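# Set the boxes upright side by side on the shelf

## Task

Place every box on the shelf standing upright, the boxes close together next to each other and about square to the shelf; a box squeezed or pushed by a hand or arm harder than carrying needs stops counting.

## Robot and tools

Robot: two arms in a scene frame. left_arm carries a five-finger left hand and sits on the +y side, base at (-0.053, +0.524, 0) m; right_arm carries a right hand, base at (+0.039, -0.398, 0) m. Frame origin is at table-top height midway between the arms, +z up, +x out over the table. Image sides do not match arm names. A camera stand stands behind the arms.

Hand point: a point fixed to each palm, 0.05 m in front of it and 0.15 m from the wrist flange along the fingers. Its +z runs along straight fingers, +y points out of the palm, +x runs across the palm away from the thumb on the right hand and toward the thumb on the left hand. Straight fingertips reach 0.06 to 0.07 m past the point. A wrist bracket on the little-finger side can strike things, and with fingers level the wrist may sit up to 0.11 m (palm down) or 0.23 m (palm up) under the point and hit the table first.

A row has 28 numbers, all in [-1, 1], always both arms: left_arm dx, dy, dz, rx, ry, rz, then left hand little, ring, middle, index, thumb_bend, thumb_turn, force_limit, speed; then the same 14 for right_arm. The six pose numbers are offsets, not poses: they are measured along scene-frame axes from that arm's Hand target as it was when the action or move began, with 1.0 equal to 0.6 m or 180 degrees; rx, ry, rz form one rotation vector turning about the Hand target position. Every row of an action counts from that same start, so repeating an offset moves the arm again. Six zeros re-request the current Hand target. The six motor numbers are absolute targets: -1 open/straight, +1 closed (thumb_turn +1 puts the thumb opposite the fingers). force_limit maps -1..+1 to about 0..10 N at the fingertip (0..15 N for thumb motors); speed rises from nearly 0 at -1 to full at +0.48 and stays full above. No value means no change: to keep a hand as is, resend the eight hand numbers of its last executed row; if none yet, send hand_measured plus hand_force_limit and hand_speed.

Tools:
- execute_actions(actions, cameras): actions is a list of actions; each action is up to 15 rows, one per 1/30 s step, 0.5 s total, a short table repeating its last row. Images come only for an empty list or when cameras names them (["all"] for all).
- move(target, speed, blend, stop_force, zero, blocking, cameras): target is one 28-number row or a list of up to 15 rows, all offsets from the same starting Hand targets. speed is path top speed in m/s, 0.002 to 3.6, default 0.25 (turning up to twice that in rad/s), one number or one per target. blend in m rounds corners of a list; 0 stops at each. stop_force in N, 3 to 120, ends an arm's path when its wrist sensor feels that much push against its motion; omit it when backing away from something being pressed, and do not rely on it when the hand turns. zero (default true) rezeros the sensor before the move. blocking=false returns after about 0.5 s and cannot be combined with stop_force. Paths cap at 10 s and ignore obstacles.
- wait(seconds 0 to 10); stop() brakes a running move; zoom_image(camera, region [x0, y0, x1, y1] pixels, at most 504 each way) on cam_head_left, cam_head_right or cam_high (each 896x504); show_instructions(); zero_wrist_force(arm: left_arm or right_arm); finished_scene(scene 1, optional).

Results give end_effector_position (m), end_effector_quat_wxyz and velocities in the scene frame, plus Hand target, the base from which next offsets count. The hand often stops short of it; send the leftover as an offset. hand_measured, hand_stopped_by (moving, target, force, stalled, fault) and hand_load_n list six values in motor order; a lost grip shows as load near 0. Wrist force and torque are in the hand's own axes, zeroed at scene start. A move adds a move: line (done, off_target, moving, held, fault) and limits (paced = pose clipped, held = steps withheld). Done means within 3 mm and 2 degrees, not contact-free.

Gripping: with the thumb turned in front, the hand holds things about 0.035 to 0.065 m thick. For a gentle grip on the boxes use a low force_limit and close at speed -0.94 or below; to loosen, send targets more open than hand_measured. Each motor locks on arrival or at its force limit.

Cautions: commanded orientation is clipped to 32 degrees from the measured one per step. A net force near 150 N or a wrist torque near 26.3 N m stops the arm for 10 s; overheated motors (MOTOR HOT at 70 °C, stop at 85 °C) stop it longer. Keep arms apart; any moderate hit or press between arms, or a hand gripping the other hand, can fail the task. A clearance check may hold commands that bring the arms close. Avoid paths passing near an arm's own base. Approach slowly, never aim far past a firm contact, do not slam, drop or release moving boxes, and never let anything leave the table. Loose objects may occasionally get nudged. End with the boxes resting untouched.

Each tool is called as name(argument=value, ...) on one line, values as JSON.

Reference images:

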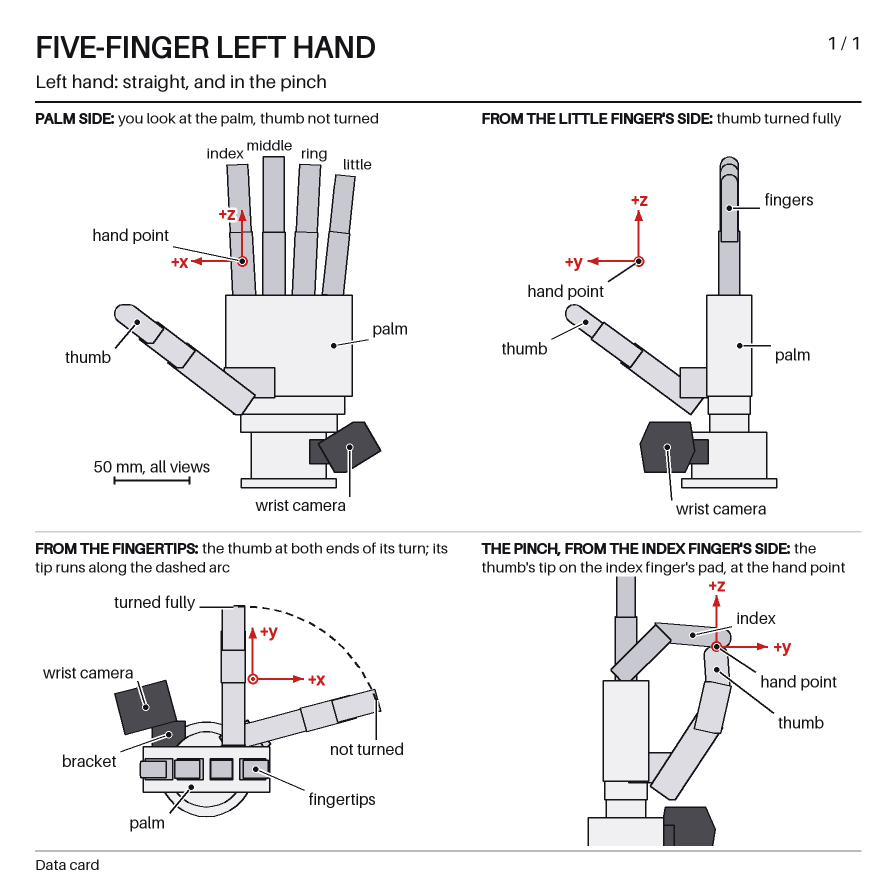

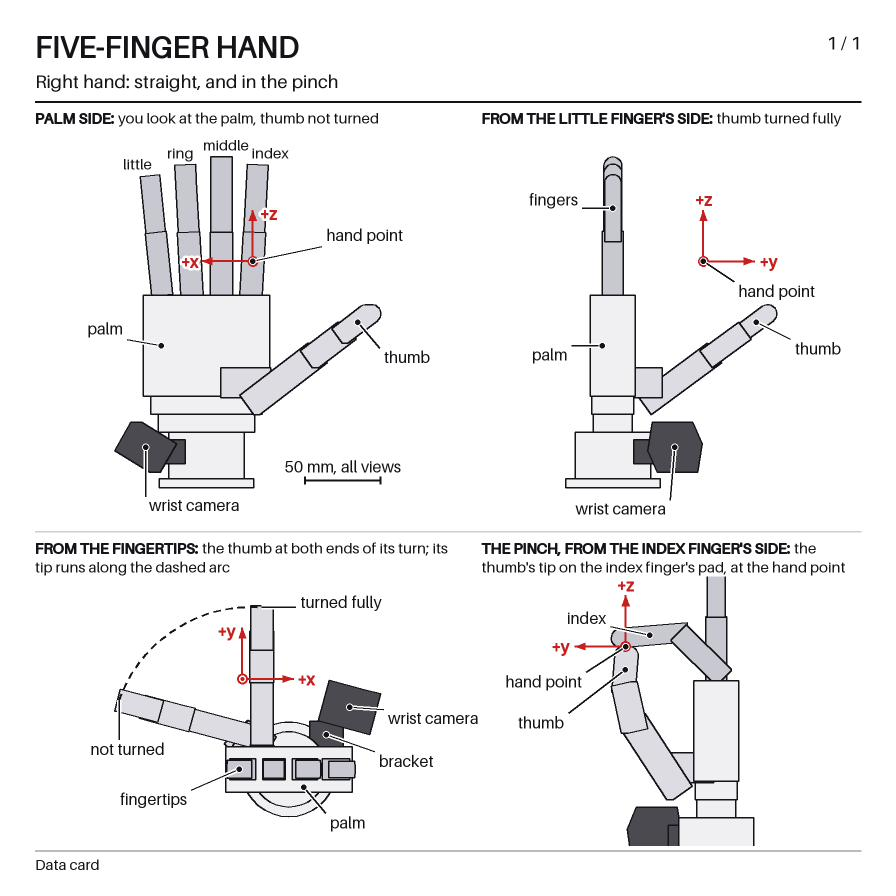

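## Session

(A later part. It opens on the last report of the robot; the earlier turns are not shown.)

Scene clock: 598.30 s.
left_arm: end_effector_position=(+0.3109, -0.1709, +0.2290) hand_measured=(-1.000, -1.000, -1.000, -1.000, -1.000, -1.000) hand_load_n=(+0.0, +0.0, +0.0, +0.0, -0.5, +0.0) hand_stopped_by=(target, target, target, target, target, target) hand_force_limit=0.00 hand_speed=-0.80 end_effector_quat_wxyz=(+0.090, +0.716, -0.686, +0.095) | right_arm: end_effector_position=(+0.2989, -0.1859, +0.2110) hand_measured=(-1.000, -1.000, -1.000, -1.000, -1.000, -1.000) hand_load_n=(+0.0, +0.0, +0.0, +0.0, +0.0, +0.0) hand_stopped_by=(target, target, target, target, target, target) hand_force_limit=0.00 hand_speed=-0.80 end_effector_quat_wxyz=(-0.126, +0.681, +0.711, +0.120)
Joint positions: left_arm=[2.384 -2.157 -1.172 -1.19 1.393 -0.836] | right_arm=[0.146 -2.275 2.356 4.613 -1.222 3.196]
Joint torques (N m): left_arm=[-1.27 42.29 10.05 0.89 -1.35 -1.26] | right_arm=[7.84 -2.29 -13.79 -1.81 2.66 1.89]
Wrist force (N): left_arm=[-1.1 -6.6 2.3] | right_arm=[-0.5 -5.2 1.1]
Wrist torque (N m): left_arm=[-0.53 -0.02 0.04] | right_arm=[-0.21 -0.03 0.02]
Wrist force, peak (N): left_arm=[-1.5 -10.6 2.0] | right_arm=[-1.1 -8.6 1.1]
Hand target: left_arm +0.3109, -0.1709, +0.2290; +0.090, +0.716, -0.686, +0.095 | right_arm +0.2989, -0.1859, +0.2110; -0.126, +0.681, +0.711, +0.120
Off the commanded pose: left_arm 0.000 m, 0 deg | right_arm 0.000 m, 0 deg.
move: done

move(target=[0, 0, 0.06, 0,0,0, -1, -1, -1, -1, -1, -1, 0, -0.8, -0.0003, 0, 0.06, 0,0,0, -1, -1, -1, -1, -1, -1, 0, -0.8], speed=0.05, cameras=["all"])

move(target=[0.0476, 0.08125, 0, 0,0,-0.00444, -1, -1, -1, -1, -1, -1, 0, -0.8, 0.0473, 0.0815, 0, 0,0,-0.00444, -1, -1, -1, -1, -1, -1, 0, -0.8], speed=0.05)

Scene clock: 611.37 s.
left_arm: end_effector_position=(+0.3109, -0.1709, +0.2653) hand_measured=(-1.000, -1.000, -1.000, -1.000, -1.000, -1.000) hand_load_n=(+0.5, +0.0, +0.0, +0.0, +0.0, +0.0) hand_stopped_by=(target, target, target, target, target, target) hand_force_limit=0.00 hand_speed=-0.80 end_effector_quat_wxyz=(+0.090, +0.716, -0.686, +0.095) end_effector_velocity=(+0.000, +0.000, -0.002) end_effector_angular_velocity=(+0.000, +0.000, +0.002) | right_arm: end_effector_position=(+0.2986, -0.1859, +0.2470) hand_measured=(-1.000, -1.000, -1.000, -1.000, -1.000, -1.000) hand_load_n=(+0.0, +0.0, +0.0, +0.0, +0.0, +0.0) hand_stopped_by=(target, target, target, target, target, target) hand_force_limit=0.00 hand_speed=-0.80 end_effector_quat_wxyz=(-0.126, +0.681, +0.711, +0.120) end_effector_velocity=(+0.001, +0.000, -0.001) end_effector_angular_velocity=(+0.000, -0.002, +0.000)
Joint positions: left_arm=[2.384 -2.143 -1.1 -1.274 1.393 -0.836] | right_arm=[0.146 -2.279 2.265 4.708 -1.222 3.196]
Joint velocities: left_arm=[0 0 -0.004 0.005 0 -0.001] | right_arm=[-0.001 0 0.003 -0.005 0 -0.001]
Joint torques (N m): left_arm=[-3.81 43.01 11.19 4.17 -2.63 -1.59] | right_arm=[-6.26 6.72 -15.5 -5.99 -0.23 -1.93]
Wrist force (N): left_arm=[-0.7 -4.4 2.3] | right_arm=[-0.5 -3.0 1.0]
Wrist torque (N m): left_arm=[-0.51 -0.04 -0.02] | right_arm=[-0.17 -0.01 0.02]
Wrist force, peak (N): left_arm=[-0.9 -6.9 2.3] | right_arm=[-0.7 -5.3 0.8]
Hand target: left_arm +0.3109, -0.1709, +0.2650; +0.090, +0.716, -0.686, +0.095 | right_arm +0.2987, -0.1859, +0.2470; -0.126, +0.681, +0.711, +0.120
Off the commanded pose: left_arm 0.000 m, 0 deg | right_arm 0.000 m, 0 deg.
move: done

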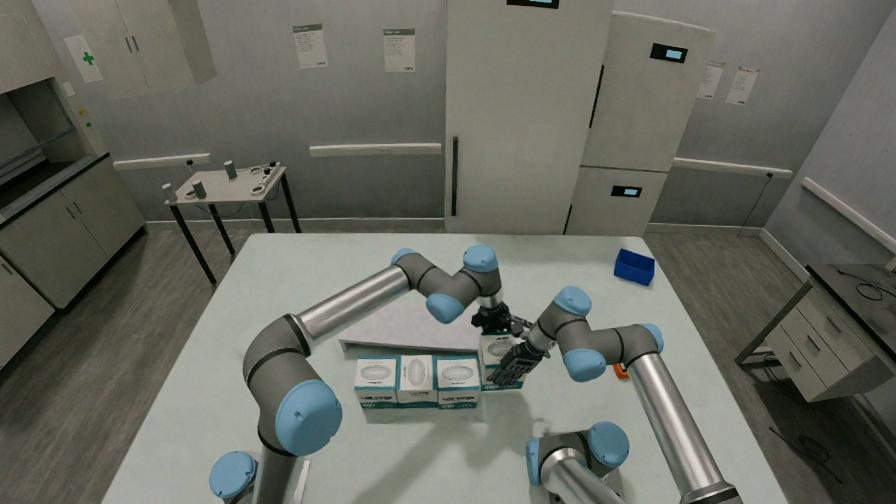

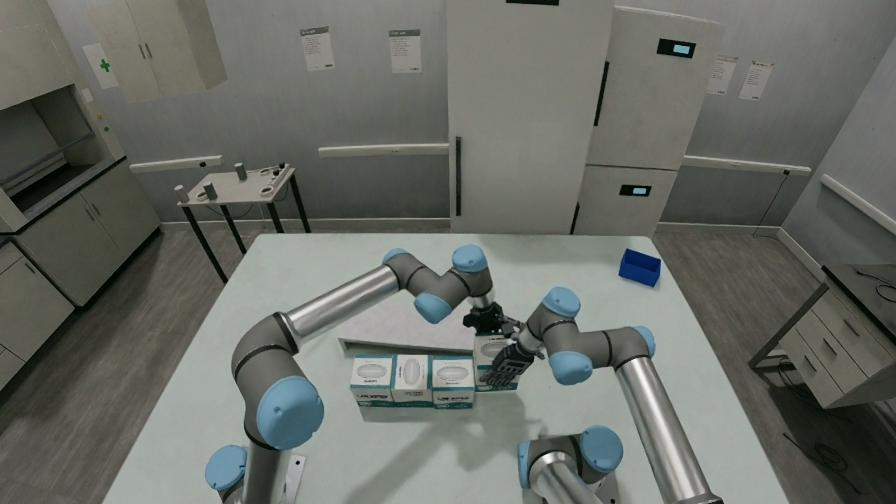

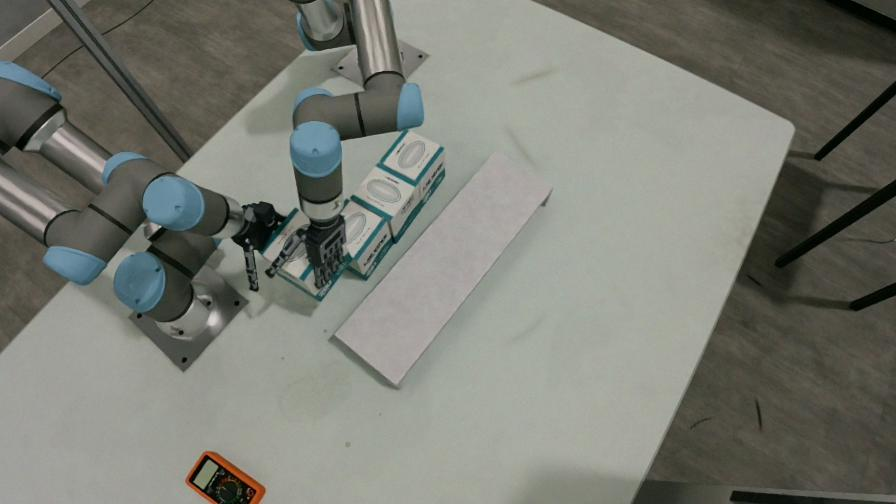

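Scene clock: 612.87 s.
left_arm: end_effector_position=(+0.3395, -0.1221, +0.2650) hand_measured=(-1.000, -1.000, -1.000, -1.000, -1.000, -1.000) hand_load_n=(+0.0, +0.0, +0.0, +0.0, -0.5, +0.0) hand_stopped_by=(target, target, target, target, target, target) hand_force_limit=0.00 hand_speed=-0.80 end_effector_quat_wxyz=(+0.091, +0.711, -0.691, +0.094) | right_arm: end_effector_position=(+0.3270, -0.1370, +0.2471) hand_measured=(-1.000, -1.000, -1.000, -1.000, -1.000, -1.000) hand_load_n=(+0.0, +0.0, +0.0, +0.0, +0.0, +0.0) hand_stopped_by=(target, target, target, target, target, target) hand_force_limit=0.00 hand_speed=-0.80 end_effector_quat_wxyz=(-0.125, +0.686, +0.707, +0.121)
Joint positions: left_arm=[2.463 -2.089 -1.181 -1.265 1.376 -0.743] | right_arm=[0.325 -2.097 2.214 4.507 -1.232 3.4]
Joint torques (N m): left_arm=[-10.4 39.17 38.71 3.56 0.48 -2.74] | right_arm=[-7.27 -0.09 -13.5 -2.08 0.01 -2.21]
Wrist force (N): left_arm=[0.2 -3.5 2.1] | right_arm=[0.1 -2.3 1.0]
Wrist torque (N m): left_arm=[-0.47 -0.11 -0.01] | right_arm=[-0.15 -0.04 0.16]
Wrist force, peak (N): left_arm=[-0.7 -6.3 2.2] | right_arm=[-1.1 -5.6 0.6]
Hand target: left_arm +0.3395, -0.1221, +0.2650; +0.091, +0.711, -0.691, +0.094 | right_arm +0.3271, -0.1370, +0.2470; -0.125, +0.686, +0.707, +0.121
Off the commanded pose: left_arm 0.000 m, 0 deg | right_arm 0.000 m, 0 deg.
move: done

move(target=[0.0476, 0.08125, 0, 0,0,-0.00444, -1, -1, -1, -1, -1, -1, 0, -0.8, 0.0479, 0.0815, 0, 0,0,-0.00444, -1, -1, -1, -1, -1, -1, 0, -0.8], speed=0.05)

Scene clock: 617.00 s.
left_arm: end_effector_position=(+0.3680, -0.0733, +0.2650) hand_measured=(-1.000, -1.000, -1.000, -1.000, -1.000, -1.000) hand_load_n=(+0.0, +0.0, +0.0, +0.0, +0.0, +0.0) hand_stopped_by=(target, target, target, target, target, target) hand_force_limit=0.00 hand_speed=-0.80 end_effector_quat_wxyz=(+0.092, +0.707, -0.696, +0.093) | right_arm: end_effector_position=(+0.3558, -0.0881, +0.2471) hand_measured=(-1.000, -1.000, -1.000, -1.000, -1.000, -1.000) hand_load_n=(+0.0, +0.0, +0.0, +0.0, +0.0, +0.0) hand_stopped_by=(target, target, target, target, target, target) hand_force_limit=0.00 hand_speed=-0.80 end_effector_quat_wxyz=(-0.124, +0.691, +0.702, +0.122) end_effector_velocity=(+0.000, -0.001, +0.000) end_effector_angular_velocity=(-0.001, +0.000, +0.003)
Joint positions: left_arm=[2.544 -2.047 -1.241 -1.267 1.36 -0.647] | right_arm=[0.449 -1.925 2.135 4.367 -1.247 3.545]
Joint velocities: left_arm=[within noise] | right_arm=[-0.003 -0.003 0.002 0.004 0 -0.007]
Joint torques (N m): left_arm=[-12.04 37.29 37.36 1.92 -0.99 -2.66] | right_arm=[-13.62 -13.46 -13.59 -2 -0.41 -2.7]
Wrist force (N): left_arm=[0.0 -7.5 2.3] | right_arm=[-0.2 -6.1 0.6]
Wrist torque (N m): left_arm=[-0.57 -0.10 0.08] | right_arm=[-0.21 0.01 0.03]
Wrist force, peak (N): left_arm=[-0.2 -7.5 2.3] | right_arm=[-0.3 -6.2 0.8]
Hand target: left_arm +0.3680, -0.0734, +0.2650; +0.092, +0.706, -0.696, +0.093 | right_arm +0.3558, -0.0881, +0.2470; -0.124, +0.691, +0.702, +0.122
Off the commanded pose: left_arm 0.000 m, 0 deg | right_arm 0.000 m, 0 deg.
move: done

move(target=[0.0476, 0.08125, 0, 0,0,-0.00444, -1, -1, -1, -1, -1, -1, 0, -0.8, 0.0473, 0.0815, 0, 0,0,-0.00444, -1, -1, -1, -1, -1, -1, 0, -0.8], speed=0.06)

move(target=[0.0476, 0.08125, 0, 0,0,-0.00444, -1, -1, -1, -1, -1, -1, 0, -0.8, 0.0473, 0.0815, 0, 0,0,-0.00444, -1, -1, -1, -1, -1, -1, 0, -0.8], speed=0.06, cameras=["all"])

Scene clock: 624.53 s.
left_arm: end_effector_position=(+0.3965, -0.0246, +0.2650) hand_measured=(-1.000, -1.000, -1.000, -1.000, -1.000, -1.000) hand_load_n=(+0.0, +0.0, +0.0, +0.0, +0.0, +0.0) hand_stopped_by=(target, target, target, target, target, target) hand_force_limit=0.00 hand_speed=-0.80 end_effector_quat_wxyz=(+0.092, +0.702, -0.700, +0.093) | right_arm: end_effector_position=(+0.3841, -0.0392, +0.2471) hand_measured=(-1.000, -1.000, -1.000, -1.000, -1.000, -1.000) hand_load_n=(+0.0, +0.0, +0.0, +0.0, +0.0, +0.0) hand_stopped_by=(target, target, target, target, target, target) hand_force_limit=0.00 hand_speed=-0.80 end_effector_quat_wxyz=(-0.123, +0.696, +0.697, +0.123)
Joint positions: left_arm=[2.628 -2.016 -1.281 -1.279 1.346 -0.548] | right_arm=[0.539 -1.768 2.035 4.277 -1.263 3.654]
Joint torques (N m): left_arm=[-9.99 36.26 38.02 3.33 0.21 -2.57] | right_arm=[-11.41 -11.13 -16.79 -2.06 0.99 -2.92]
Wrist force (N): left_arm=[-0.2 -7.1 2.3] | right_arm=[-0.2 -5.5 0.6]
Wrist torque (N m): left_arm=[-0.55 -0.07 0.06] | right_arm=[-0.17 0.02 0.03]
Wrist force, peak (N): left_arm=[0.0 -8.0 2.5] | right_arm=[-1.3 -7.5 0.5]
Hand target: left_arm +0.3966, -0.0246, +0.2650; +0.092, +0.702, -0.700, +0.093 | right_arm +0.3842, -0.0392, +0.2470; -0.123, +0.696, +0.697, +0.123
Off the commanded pose: left_arm 0.000 m, 0 deg | right_arm 0.000 m, 0 deg.
move: done

Scene clock: 625.83 s.
left_arm: end_effector_position=(+0.4251, +0.0242, +0.2650) hand_measured=(-1.000, -1.000, -1.000, -1.000, -1.000, -1.000) hand_load_n=(+0.0, +0.0, +0.0, +0.5, +0.0, +0.0) hand_stopped_by=(target, target, target, target, target, target) hand_force_limit=0.00 hand_speed=-0.80 end_effector_quat_wxyz=(+0.093, +0.697, -0.705, +0.092) | right_arm: end_effector_position=(+0.4125, +0.0097, +0.2471) hand_measured=(-1.000, -1.000, -1.000, -1.000, -1.000, -1.000) hand_load_n=(+0.0, +0.0, +0.0, +0.0, +0.0, +0.0) hand_stopped_by=(target, target, target, target, target, target) hand_force_limit=0.00 hand_speed=-0.80 end_effector_quat_wxyz=(-0.122, +0.700, +0.692, +0.124)
Joint positions: left_arm=[2.713 -1.997 -1.304 -1.299 1.333 -0.448] | right_arm=[0.609 -1.622 1.916 4.225 -1.278 3.74]
Joint torques (N m): left_arm=[-8.29 40.38 27.76 3.41 -0.44 -2.54] | right_arm=[-12.97 -16.34 -17.78 -1.48 0.85 -2.85]
Wrist force (N): left_arm=[-0.5 -5.7 3.1] | right_arm=[-0.2 -4.6 1.1]
Wrist torque (N m): left_arm=[-0.54 -0.03 0.03] | right_arm=[-0.20 -0.01 0.08]
Wrist force, peak (N): left_arm=[0.1 -7.1 3.0] | right_arm=[-1.2 -6.6 0.9]
Hand target: left_arm +0.4251, +0.0241, +0.2650; +0.093, +0.697, -0.705, +0.092 | right_arm +0.4126, +0.0097, +0.2470; -0.122, +0.700, +0.692, +0.124
Off the commanded pose: left_arm 0.000 m, 0 deg | right_arm 0.000 m, 0 deg.
move: done

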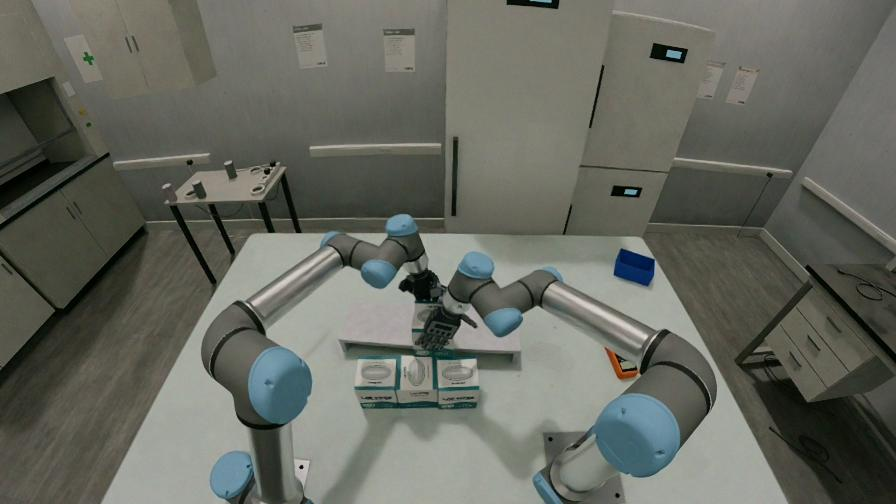

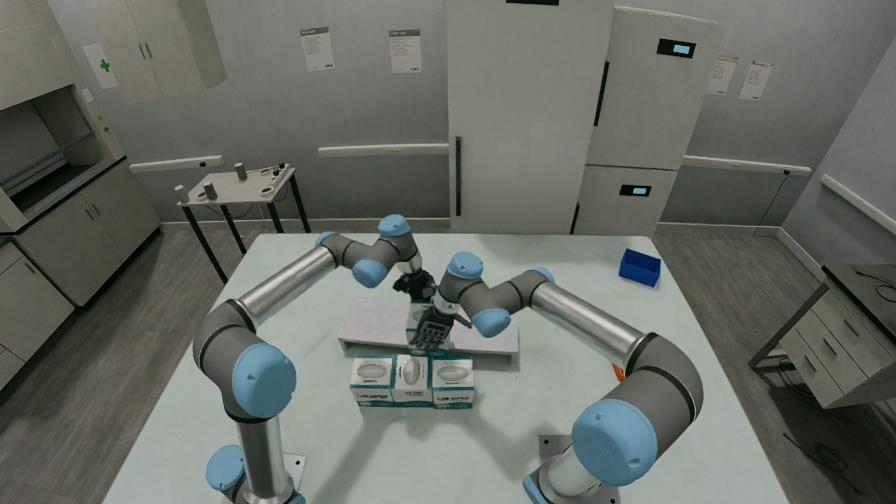

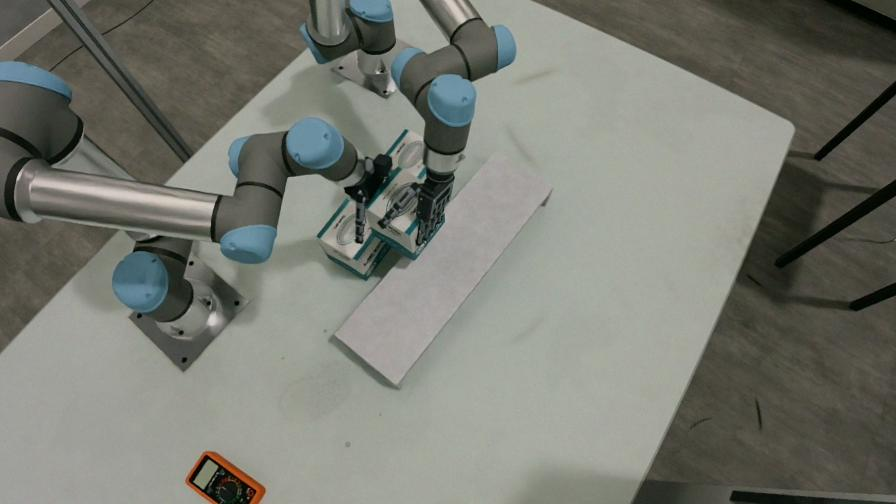

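move(target=[0.0476, 0.08125, 0, 0,0,-0.00444, -1, -1, -1, -1, -1, -1, 0, -0.8, 0.0475, 0.0815, 0, 0,0,-0.00444, -1, -1, -1, -1, -1, -1, 0, -0.8], speed=0.07)

move(target=[0.0476, 0.08125, 0, 0,0,-0.00444, -1, -1, -1, -1, -1, -1, 0, -0.8, 0.0475, 0.0815, 0, 0,0,-0.00444, -1, -1, -1, -1, -1, -1, 0, -0.8], speed=0.07)

Scene clock: 630.60 s.
left_arm: end_effector_position=(+0.4537, +0.0729, +0.2650) hand_measured=(-1.000, -1.000, -1.000, -1.000, -1.000, -1.000) hand_load_n=(+0.0, +0.0, +0.0, +0.0, +0.0, +0.0) hand_stopped_by=(target, target, target, target, target, target) hand_force_limit=0.00 hand_speed=-0.80 end_effector_quat_wxyz=(+0.094, +0.692, -0.710, +0.091) | right_arm: end_effector_position=(+0.4410, +0.0586, +0.2470) hand_measured=(-1.000, -1.000, -1.000, -1.000, -1.000, -1.000) hand_load_n=(+0.0, +0.0, +0.0, +0.0, +0.0, +0.0) hand_stopped_by=(target, target, target, target, target, target) hand_force_limit=0.00 hand_speed=-0.80 end_effector_quat_wxyz=(-0.121, +0.705, +0.687, +0.125)
Joint positions: left_arm=[2.797 -1.989 -1.309 -1.326 1.324 -0.347] | right_arm=[0.663 -1.485 1.781 4.203 -1.292 3.81]
Joint torques (N m): left_arm=[-7.58 48.71 38.07 3.23 -0.53 -2.13] | right_arm=[-13.46 -21.62 -22.31 -1.69 0.67 -2.75]
Wrist force (N): left_arm=[-0.2 -6.3 2.5] | right_arm=[-0.3 -5.1 0.8]
Wrist torque (N m): left_arm=[-0.53 -0.09 0.06] | right_arm=[-0.20 0.00 0.06]
Wrist force, peak (N): left_arm=[-1.0 -8.1 2.8] | right_arm=[-1.2 -7.1 0.3]
Hand target: left_arm +0.4537, +0.0729, +0.2650; +0.093, +0.692, -0.710, +0.091 | right_arm +0.4411, +0.0586, +0.2470; -0.121, +0.705, +0.687, +0.125
Off the commanded pose: left_arm 0.000 m, 0 deg | right_arm 0.000 m, 0 deg.
move: done

Scene clock: 631.83 s.
left_arm: end_effector_position=(+0.4823, +0.1216, +0.2651) hand_measured=(-1.000, -1.000, -1.000, -1.000, -1.000, -1.000) hand_load_n=(+0.0, +0.5, +0.0, +0.0, +0.0, +0.0) hand_stopped_by=(target, target, target, target, target, target) hand_force_limit=0.00 hand_speed=-0.80 end_effector_quat_wxyz=(+0.094, +0.687, -0.715, +0.091) | right_arm: end_effector_position=(+0.4694, +0.1075, +0.2470) hand_measured=(-1.000, -1.000, -1.000, -1.000, -1.000, -1.000) hand_load_n=(+0.0, +0.0, +0.0, +0.0, +0.0, +0.0) hand_stopped_by=(target, target, target, target, target, target) hand_force_limit=0.00 hand_speed=-0.80 end_effector_quat_wxyz=(-0.121, +0.710, +0.682, +0.125)
Joint positions: left_arm=[2.88 -1.993 -1.296 -1.359 1.316 -0.247] | right_arm=[0.707 -1.351 1.628 4.206 -1.305 3.868]
Joint torques (N m): left_arm=[-6.14 47.48 12.94 3.34 -1.1 -2.19] | right_arm=[-13.35 -28 -23.15 -5.38 0.68 -2.55]
Wrist force (N): left_arm=[-0.6 -5.4 2.7] | right_arm=[-0.6 -4.5 0.9]
Wrist torque (N m): left_arm=[-0.48 -0.04 0.02] | right_arm=[-0.20 0.05 0.01]
Wrist force, peak (N): left_arm=[-1.6 -8.3 2.5] | right_arm=[-0.9 -7.3 0.7]
Hand target: left_arm +0.4823, +0.1216, +0.2650; +0.094, +0.687, -0.715, +0.091 | right_arm +0.4696, +0.1075, +0.2470; -0.121, +0.710, +0.682, +0.125
Off the commanded pose: left_arm 0.000 m, 0 deg | right_arm 0.000 m, 0 deg.
move: done

move(target=[0.0476, 0.08125, 0, 0,0,-0.00444, -1, -1, -1, -1, -1, -1, 0, -0.8, 0.0477, 0.0815, 0, 0,0,-0.00444, -1, -1, -1, -1, -1, -1, 0, -0.8], speed=0.07)

move(target=[0.0476, 0.08125, 0, 0,0,-0.00444, -1, -1, -1, -1, -1, -1, 0, -0.8, 0.0476, 0.0815, 0, 0,0,-0.00444, -1, -1, -1, -1, -1, -1, 0, -0.8], speed=0.07, cameras=["all"])

zoom_image(camera="cam_high", region=[400, 100, 600, 260])

zoom_image(camera="cam_head_left", region=[320, 250, 520, 370])

Scene clock: 637.50 s.
left_arm: end_effector_position=(+0.5109, +0.1704, +0.2650) hand_measured=(-1.000, -1.000, -1.000, -1.000, -1.000, -1.000) hand_load_n=(+0.0, +0.0, +0.0, +0.0, +0.0, +0.0) hand_stopped_by=(target, target, target, target, target, target) hand_force_limit=0.00 hand_speed=-0.80 end_effector_quat_wxyz=(+0.095, +0.682, -0.720, +0.090) | right_arm: end_effector_position=(+0.4981, +0.1564, +0.2470) hand_measured=(-1.000, -1.000, -1.000, -1.000, -1.000, -1.000) hand_load_n=(+0.0, +0.0, +0.0, +0.0, +0.0, +0.0) hand_stopped_by=(target, target, target, target, target, target) hand_force_limit=0.00 hand_speed=-0.80 end_effector_quat_wxyz=(-0.120, +0.715, +0.677, +0.126)
Joint positions: left_arm=[2.961 -2.009 -1.267 -1.397 1.311 -0.149] | right_arm=[0.743 -1.218 1.457 4.231 -1.316 3.919]
Joint torques (N m): left_arm=[-7.01 56.12 10.03 2.86 -1.89 -2.38] | right_arm=[-13.51 -33.01 -26.58 -6.26 0.04 -2.89]
Wrist force (N): left_arm=[-0.6 -7.4 2.5] | right_arm=[-0.7 -6.1 0.9]
Wrist torque (N m): left_arm=[-0.54 -0.05 0.08] | right_arm=[-0.19 0.03 -0.08]
Wrist force, peak (N): left_arm=[-1.2 -12.7 2.7] | right_arm=[-2.2 -11.7 0.4]
Hand target: left_arm +0.5108, +0.1704, +0.2650; +0.095, +0.682, -0.720, +0.090 | right_arm +0.4982, +0.1564, +0.2470; -0.120, +0.715, +0.677, +0.126
Off the commanded pose: left_arm 0.000 m, 0 deg | right_arm 0.000 m, 0 deg.
move: done

Scene clock: 638.77 s.
left_arm: end_effector_position=(+0.5394, +0.2191, +0.2650) hand_measured=(-1.000, -1.000, -1.000, -1.000, -1.000, -1.000) hand_load_n=(+0.0, +0.5, +0.0, +0.0, +0.0, +0.0) hand_stopped_by=(target, target, target, target, target, target) hand_force_limit=0.00 hand_speed=-0.80 end_effector_quat_wxyz=(+0.095, +0.677, -0.724, +0.089) | right_arm: end_effector_position=(+0.5266, +0.2053, +0.2469) hand_measured=(-1.000, -1.000, -1.000, -1.000, -1.000, -1.000) hand_load_n=(+0.0, +0.0, +0.0, +0.0, -0.5, +0.0) hand_stopped_by=(target, target, target, target, target, target) hand_force_limit=0.00 hand_speed=-0.80 end_effector_quat_wxyz=(-0.119, +0.719, +0.672, +0.127)
Joint positions: left_arm=[3.038 -2.037 -1.22 -1.441 1.309 -0.055] | right_arm=[0.774 -1.082 1.261 4.28 -1.327 3.963]
Joint torques (N m): left_arm=[-8.7 57 9.27 2.26 -2.11 -2.12] | right_arm=[-16.7 -36.92 -30.07 -6.17 0.04 -2.62]
Wrist force (N): left_arm=[-0.5 -9.6 2.2] | right_arm=[-0.7 -7.9 0.4]
Wrist torque (N m): left_arm=[-0.60 -0.08 0.16] | right_arm=[-0.24 0.05 -0.17]
Wrist force, peak (N): left_arm=[-1.2 -13.5 2.3] | right_arm=[-2.0 -12.1 -0.2]
Hand target: left_arm +0.5394, +0.2191, +0.2650; +0.095, +0.677, -0.724, +0.089 | right_arm +0.5267, +0.2053, +0.2470; -0.119, +0.719, +0.672, +0.127
Off the commanded pose: left_arm 0.000 m, 0 deg | right_arm 0.000 m, 0 deg.
move: done

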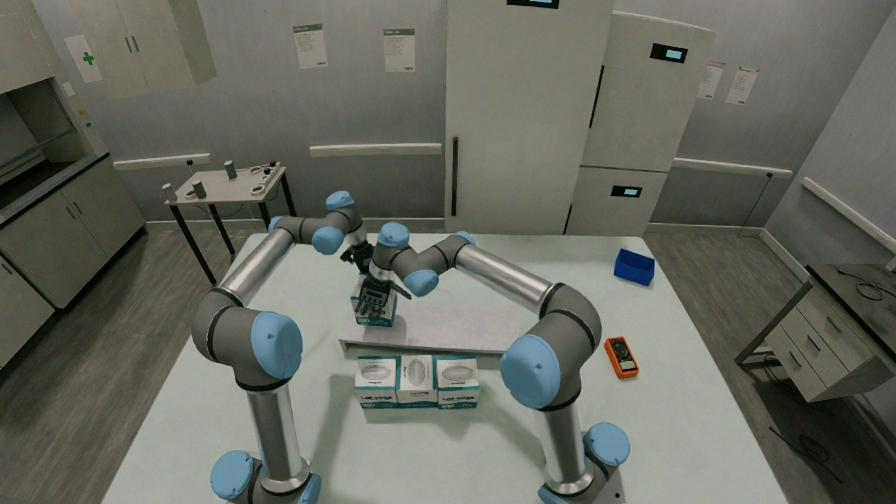

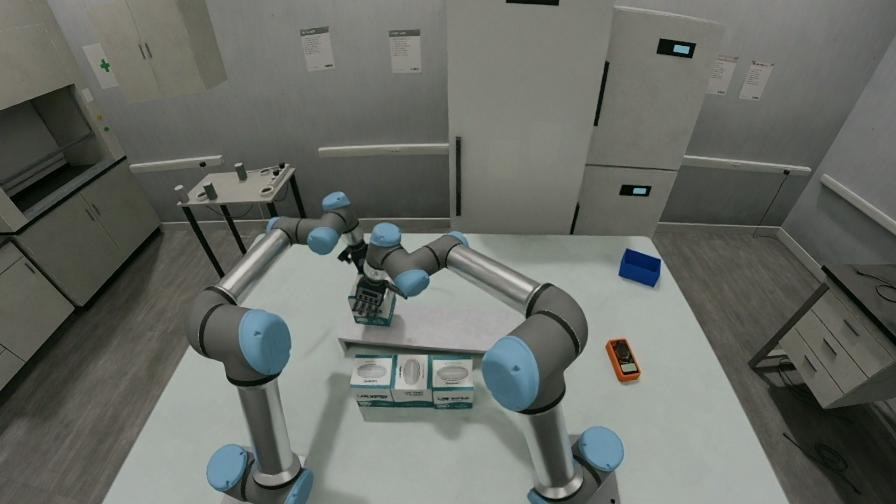

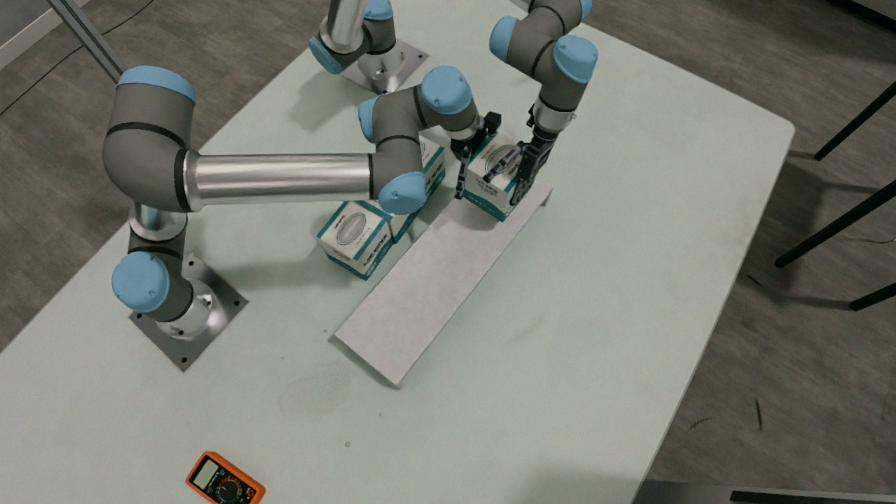

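Scaled by 2.520 from the camera's 896x504 image, which has a finer 1280x720 frame.

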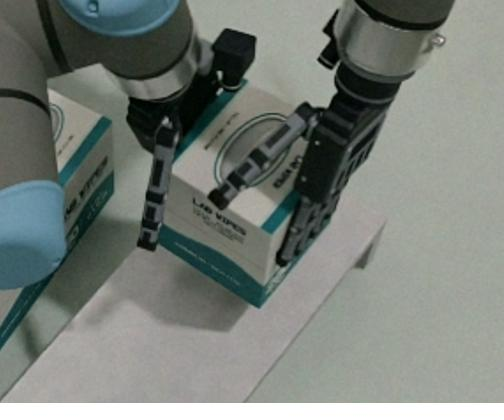

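Scaled by 2.520 from the camera's 896x504 image, which has a finer 1280x720 frame.

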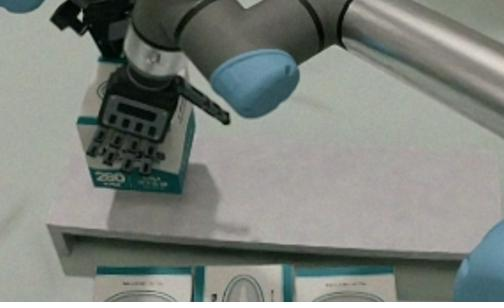

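move(target=[0, 0, -0.0775, 0,0,0, -1, -1, -1, -1, -1, -1, 0, -0.8, -0.0003, 0, -0.0775, 0,0,0, -1, -1, -1, -1, -1, -1, 0, -0.8], speed=0.05)

Scene clock: 645.07 s.
left_arm: end_effector_position=(+0.5393, +0.2191, +0.2183) hand_measured=(-1.000, -1.000, -1.000, -1.000, -1.000, -1.000) hand_load_n=(+0.0, +0.0, +0.0, +0.5, +0.0, +0.0) hand_stopped_by=(target, target, target, target, target, target) hand_force_limit=0.00 hand_speed=-0.80 end_effector_quat_wxyz=(+0.095, +0.677, -0.724, +0.089) end_effector_velocity=(+0.000, +0.000, +0.002) end_effector_angular_velocity=(+0.001, +0.000, +0.001) | right_arm: end_effector_position=(+0.5265, +0.2053, +0.2004) hand_measured=(-1.000, -1.000, -1.000, -1.000, -1.000, -1.000) hand_load_n=(+0.0, +0.0, +0.0, +0.0, +0.0, +0.0) hand_stopped_by=(target, target, target, target, target, target) hand_force_limit=0.00 hand_speed=-0.80 end_effector_quat_wxyz=(-0.119, +0.719, +0.672, +0.127)
Joint positions: left_arm=[3.038 -2.056 -1.312 -1.33 1.309 -0.055] | right_arm=[0.774 -1.056 1.343 4.172 -1.327 3.963]
Joint velocities: left_arm=[0 0.001 0.004 -0.005 0.001 -0.001] | right_arm=[within noise]
Joint torques (N m): left_arm=[-9.4 57.61 37.34 -0.44 0.85 1.16] | right_arm=[6.58 -48.22 -29.84 -2.17 -2.86 2.19]
Wrist force (N): left_arm=[-0.4 -8.8 2.4] | right_arm=[-0.3 -7.2 0.2]
Wrist torque (N m): left_arm=[-0.56 -0.08 0.14] | right_arm=[-0.18 0.02 -0.11]
Wrist force, peak (N): left_arm=[-1.1 -13.2 2.1] | right_arm=[-1.2 -11.3 -0.5]
Hand target: left_arm +0.5394, +0.2191, +0.2185; +0.095, +0.677, -0.724, +0.089 | right_arm +0.5266, +0.2053, +0.2005; -0.119, +0.719, +0.672, +0.127
Off the commanded pose: left_arm 0.000 m, 0 deg | right_arm 0.000 m, 0 deg.
move: done

move(target=[0, 0, -0.02, 0,0,0, -1, -1, -1, -1, -1, -1, 0, -0.8, -0.0002, 0, -0.02, 0,0,0, -1, -1, -1, -1, -1, -1, 0, -0.8], speed=0.006, stop_force=3)

Scene clock: 651.30 s.
left_arm: end_effector_position=(+0.5394, +0.2191, +0.2112) hand_measured=(-1.000, -1.000, -1.000, -1.000, -1.000, -1.000) hand_load_n=(+0.0, +0.5, +0.0, +0.0, +0.0, +0.0) hand_stopped_by=(target, target, target, target, target, target) hand_force_limit=0.00 hand_speed=-0.80 end_effector_quat_wxyz=(+0.095, +0.677, -0.724, +0.089) | right_arm: end_effector_position=(+0.5265, +0.2053, +0.1933) hand_measured=(-1.000, -1.000, -1.000, -1.000, -1.000, -1.000) hand_load_n=(+0.0, +0.0, +0.0, +0.0, +0.0, +0.0) hand_stopped_by=(target, target, target, target, target, target) hand_force_limit=0.00 hand_speed=-0.80 end_effector_quat_wxyz=(-0.119, +0.719, +0.672, +0.127)
Joint positions: left_arm=[3.038 -2.06 -1.324 -1.313 1.309 -0.055] | right_arm=[0.774 -1.051 1.354 4.155 -1.327 3.963]
Joint torques (N m): left_arm=[3.17 55.58 35.9 0.15 -2.31 -2.51] | right_arm=[7.64 -45.16 -28.59 -1.48 -1.64 2.33]
Wrist force (N): left_arm=[0.4 -8.0 0.3] | right_arm=[0.7 -4.6 -2.8]
Wrist torque (N m): left_arm=[-0.41 -0.14 0.15] | right_arm=[0.01 0.11 0.01]
Wrist force, peak (N): left_arm=[0.7 -10.3 -1.5] | right_arm=[-0.3 -7.1 0.2]
Hand target: left_arm +0.5394, +0.2191, +0.2112; +0.095, +0.677, -0.724, +0.090 (not the last commanded pose) | right_arm +0.5265, +0.2053, +0.1933; -0.119, +0.719, +0.672, +0.127 (not the last commanded pose)
Off the commanded pose: left_arm 0.005 m, 0 deg | right_arm 0.005 m, 0 deg.
move: contact (left_arm, right_arm)

move(target=[[0.0499, -0.0034, 0, 0,0,0, -1, -1, -1, -1, -1, -1, 0, -0.8, -0.0499, 0.0034, 0, 0,0,0, -1, -1, -1, -1, -1, -1, 0, -0.8],[0.0499, -0.0034, 0.22, 0,0,0, -1, -1, -1, -1, -1, -1, 0, -0.8, -0.0499, 0.0034, 0.18, 0,0,0, -1, -1, -1, -1, -1, -1, 0, -0.8]], speed=[0.03, 0.15], cameras=["all"])

zoom_image(camera="cam_high", region=[400, 100, 600, 260])

zoom_image(camera="cam_head_left", region=[320, 250, 520, 370])

Scene clock: 658.97 s.
left_arm: end_effector_position=(+0.5694, +0.2171, +0.3430) hand_measured=(-1.000, -1.000, -1.000, -1.000, -1.000, -1.000) hand_load_n=(+0.0, +0.0, +0.0, +0.0, -0.5, +0.0) hand_stopped_by=(target, target, target, target, target, target) hand_force_limit=0.00 hand_speed=-0.80 end_effector_quat_wxyz=(+0.095, +0.677, -0.724, +0.089) | right_arm: end_effector_position=(+0.4966, +0.2074, +0.3013) hand_measured=(-1.000, -1.000, -1.000, -1.000, -1.000, -1.000) hand_load_n=(+0.0, +0.0, +0.0, +0.0, +0.0, +0.0) hand_stopped_by=(target, target, target, target, target, target) hand_force_limit=0.00 hand_speed=-0.80 end_effector_quat_wxyz=(-0.119, +0.719, +0.672, +0.127)
Joint positions: left_arm=[3.04 -2.118 -0.896 -1.684 1.309 -0.053] | right_arm=[0.806 -1.139 1.208 4.382 -1.335 3.995]
Joint torques (N m): left_arm=[-3.69 59.47 35.75 1.14 2.01 2.41] | right_arm=[-10.71 -32.93 -29.88 -1.3 2.06 -2.51]
Wrist force (N): left_arm=[0.1 -1.4 1.6] | right_arm=[0.2 -0.2 0.2]
Wrist torque (N m): left_arm=[-0.44 -0.05 -0.15] | right_arm=[-0.07 0.01 0.07]
Wrist force, peak (N): left_arm=[0.1 -8.5 1.1] | right_arm=[0.8 -4.8 -3.0]
Hand target: left_arm +0.5693, +0.2171, +0.3432; +0.095, +0.677, -0.724, +0.090 | right_arm +0.4966, +0.2074, +0.3013; -0.119, +0.719, +0.672, +0.127
Off the commanded pose: left_arm 0.000 m, 0 deg | right_arm 0.000 m, 0 deg.
move: done

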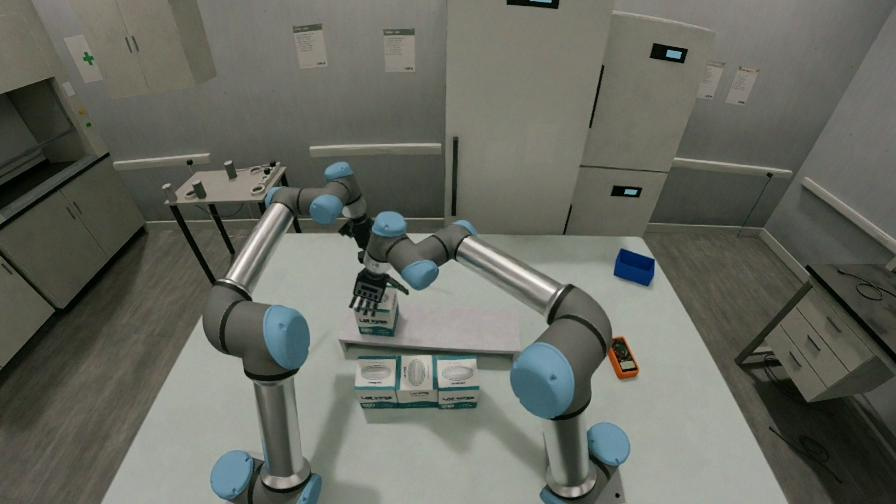

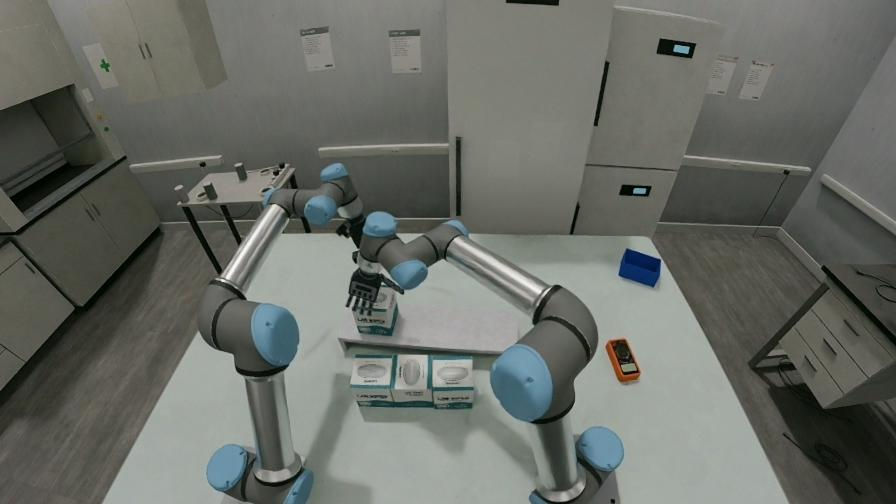

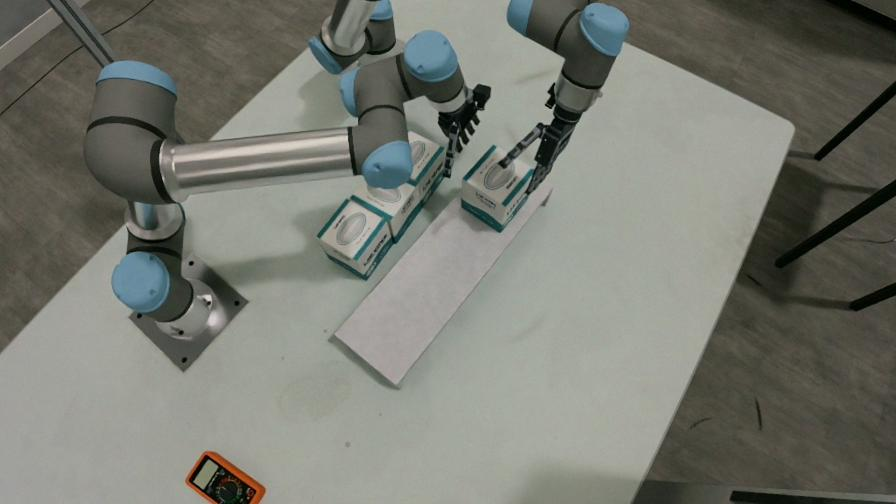

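Scaled by 2.520 from the camera's 896x504 image, which has a finer 1280x720 frame.

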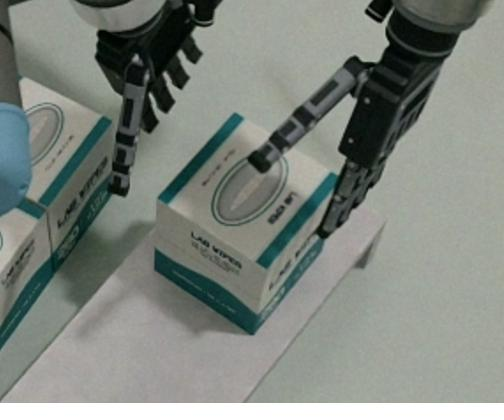

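Scaled by 2.520 from the camera's 896x504 image, which has a finer 1280x720 frame.

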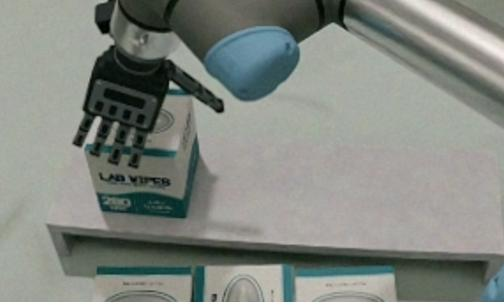

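move(target=[-0.4037, -0.4427, -0.105, 0,0,0.03556, -1, -1, -1, -1, -1, -1, 0, -0.8, -0.3763, -0.4557, -0.0855, 0,0,0.03556, -1, -1, -1, -1, -1, -1, 0, -0.8], speed=0.25, cameras=["all"])

zoom_image(camera="cam_high", region=[300, 120, 460, 300])

zoom_image(camera="cam_head_left", region=[320, 290, 540, 430])

Scene clock: 674.13 s.
left_arm: end_effector_position=(+0.3272, -0.0485, +0.2801) hand_measured=(-1.000, -1.000, -1.000, -1.000, -1.000, -1.000) hand_load_n=(+0.0, +0.0, +0.0, +0.0, +0.0, +0.0) hand_stopped_by=(target, target, target, target, target, target) hand_force_limit=0.00 hand_speed=-0.80 end_effector_quat_wxyz=(+0.090, +0.716, -0.686, +0.095) | right_arm: end_effector_position=(+0.2708, -0.0660, +0.2501) hand_measured=(-1.000, -1.000, -1.000, -1.000, -1.000, -1.000) hand_load_n=(+0.0, +0.0, +0.0, +0.0, +0.0, +0.0) hand_stopped_by=(target, target, target, target, target, target) hand_force_limit=0.00 hand_speed=-0.80 end_effector_quat_wxyz=(-0.126, +0.681, +0.711, +0.120)
Joint positions: left_arm=[2.539 -1.922 -1.384 -1.242 1.366 -0.681] | right_arm=[0.63 -2.034 2.201 4.361 -1.271 3.705]
Joint torques (N m): left_arm=[-9.07 50.73 38.48 4.05 -2.37 -2.86] | right_arm=[2.35 -10.39 -12.8 -1.3 -2.06 -0.4]
Wrist force (N): left_arm=[-0.1 -1.2 1.4] | right_arm=[-0.1 -0.4 0.3]
Wrist torque (N m): left_arm=[-0.41 -0.06 -0.13] | right_arm=[-0.09 0.05 0.00]
Wrist force, peak (N): left_arm=[-1.1 -2.8 0.7] | right_arm=[-1.4 -1.6 0.3]
Hand target: left_arm +0.3271, -0.0486, +0.2802; +0.090, +0.716, -0.686, +0.095 | right_arm +0.2708, -0.0661, +0.2500; -0.126, +0.681, +0.712, +0.120
Off the commanded pose: left_arm 0.000 m, 0 deg | right_arm 0.000 m, 0 deg.
move: done

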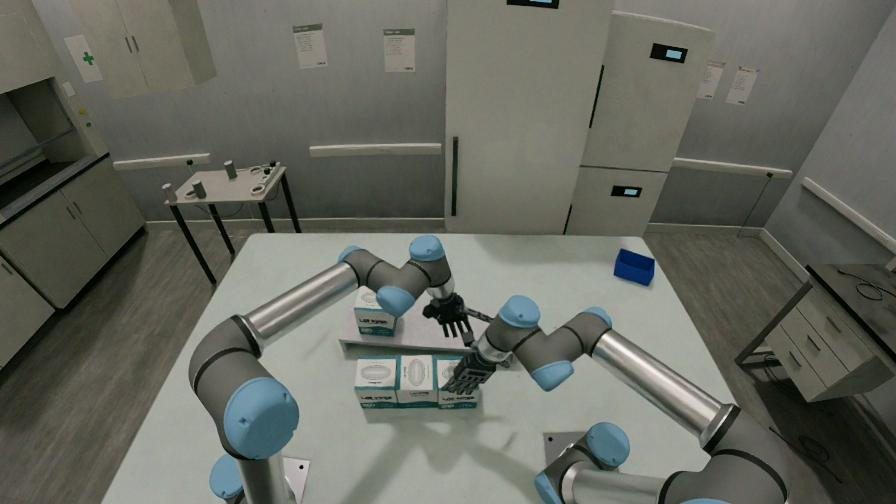

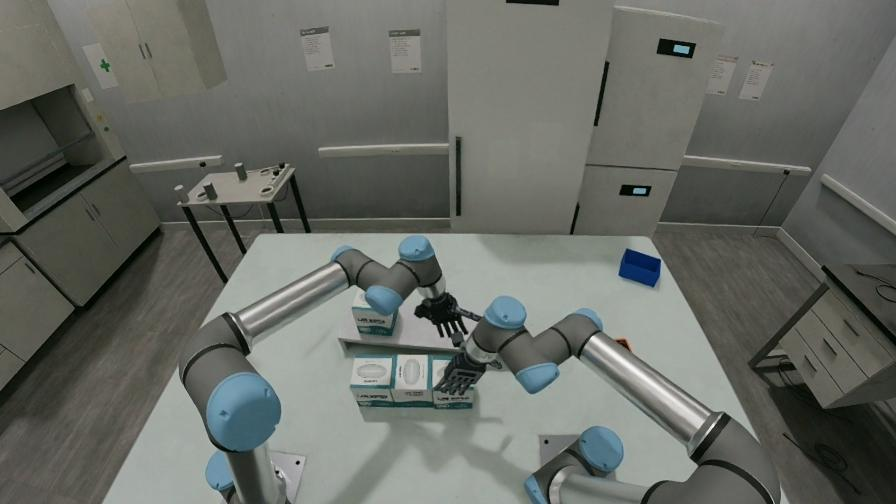

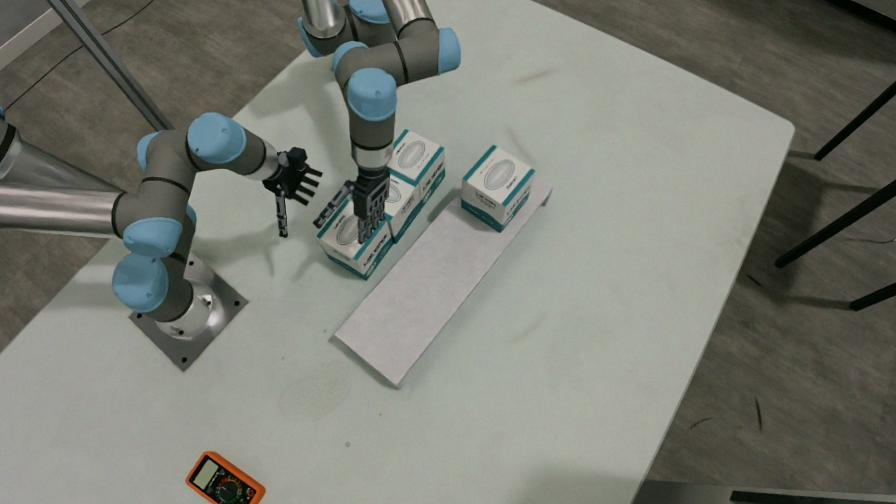

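Scaled by 2.800 from the camera's 896x504 image, which has a finer 1280x720 frame.

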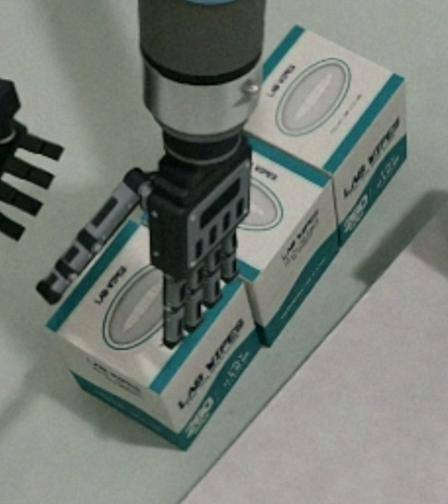

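Scaled by 2.291 from the camera's 896x504 image, which has a finer 1280x720 frame.

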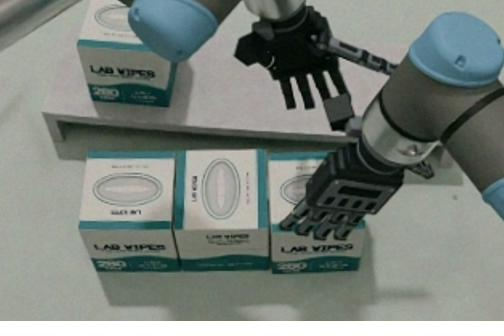

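move(target=[[0, 0, -0.25, 0,0,0, -1, -1, -1, -1, -1, -1, 0, -0.8, 0,0,-0.23, 0,0,0, -1, -1, -1, -1, -1, -1, 0, -0.8],[-0.0192, -0.0008, -0.25, 0,0,0, -1, -1, -1, -1, -1, -1, 0, -0.8, 0.0367,0.0016,-0.23, 0,0,0, -1, -1, -1, -1, -1, -1, 0, -0.8]], speed=[0.15, 0.04], stop_force=12)

move(target=[-0.025, -0.001, 0, 0,0,0, -1, -1, -1, -1, -1, -1, 0, -0.8, 0.025,0.001,0, 0,0,0, -1, -1, -1, -1, -1, -1, 0, -0.8], speed=0.005, stop_force=5)

Scene clock: 682.70 s.
left_arm: end_effector_position=(+0.3156, -0.0490, +0.1302) hand_measured=(-1.000, -1.000, -1.000, -1.000, -1.000, -1.000) hand_load_n=(+0.0, -0.5, -0.5, +0.0, -0.5, +0.0) hand_stopped_by=(target, target, target, target, target, target) hand_force_limit=0.00 hand_speed=-0.80 end_effector_quat_wxyz=(+0.090, +0.716, -0.686, +0.095) | right_arm: end_effector_position=(+0.2928, -0.0651, +0.1120) hand_measured=(-1.000, -1.000, -1.000, -1.000, -1.000, -1.000) hand_load_n=(+0.0, +0.0, +0.0, +0.0, +0.0, +0.0) hand_stopped_by=(target, target, target, target, target, target) hand_force_limit=0.00 hand_speed=-0.80 end_effector_quat_wxyz=(-0.126, +0.681, +0.712, +0.120)
Joint positions: left_arm=[2.527 -2.025 -1.643 -0.877 1.367 -0.692] | right_arm=[0.594 -1.817 2.457 3.9 -1.265 3.667]
Joint torques (N m): left_arm=[11.86 32.85 36.6 1.23 -1.1 2.39] | right_arm=[11.4 -15.17 -8.94 -4.46 -1.87 2.42]
Wrist force (N): left_arm=[0.1 -1.5 1.6] | right_arm=[-0.1 -0.3 0.2]
Wrist torque (N m): left_arm=[-0.47 -0.07 -0.03] | right_arm=[-0.07 0.05 0.02]
Wrist force, peak (N): left_arm=[-0.2 -1.7 2.8] | right_arm=[-0.3 -0.9 1.4]
Hand target: left_arm +0.3156, -0.0490, +0.1302; +0.090, +0.716, -0.686, +0.095 | right_arm +0.2928, -0.0651, +0.1120; -0.126, +0.681, +0.712, +0.120
Off the commanded pose: left_arm 0.000 m, 0 deg | right_arm 0.000 m, 0 deg.
move: done

Scene clock: 684.93 s.
left_arm: end_effector_position=(+0.3098, -0.0493, +0.1302) hand_measured=(-1.000, -1.000, -1.000, -1.000, -1.000, -1.000) hand_load_n=(+0.0, +0.0, +0.0, +0.5, -0.5, +0.0) hand_stopped_by=(target, target, target, target, target, target) hand_force_limit=0.00 hand_speed=-0.80 end_effector_quat_wxyz=(+0.090, +0.716, -0.686, +0.095) | right_arm: end_effector_position=(+0.2986, -0.0649, +0.1120) hand_measured=(-1.000, -1.000, -1.000, -1.000, -1.000, -1.000) hand_load_n=(+0.0, +0.0, +0.0, +0.0, +0.0, +0.0) hand_stopped_by=(target, target, target, target, target, target) hand_force_limit=0.00 hand_speed=-0.80 end_effector_quat_wxyz=(-0.126, +0.681, +0.712, +0.120)
Joint positions: left_arm=[2.521 -2.017 -1.655 -0.872 1.368 -0.698] | right_arm=[0.585 -1.806 2.449 3.9 -1.264 3.658]
Joint torques (N m): left_arm=[8.17 32.41 34.82 0.9 -3.42 2.56] | right_arm=[9.25 -15.53 -11.59 -4.35 -2.42 2.37]
Wrist force (N): left_arm=[-0.8 -6.8 1.4] | right_arm=[-0.2 -5.8 -1.1]
Wrist torque (N m): left_arm=[-0.51 -0.11 0.09] | right_arm=[-0.08 0.03 0.06]
Wrist force, peak (N): left_arm=[-1.0 -9.1 1.4] | right_arm=[-0.4 -7.8 -1.6]
Hand target: left_arm +0.3098, -0.0493, +0.1302; +0.090, +0.716, -0.686, +0.095 (not the last commanded pose) | right_arm +0.2986, -0.0649, +0.1120; -0.126, +0.681, +0.712, +0.120 (not the last commanded pose)
Off the commanded pose: left_arm 0.009 m, 0 deg | right_arm 0.009 m, 0 deg.
move: contact (left_arm, right_arm)


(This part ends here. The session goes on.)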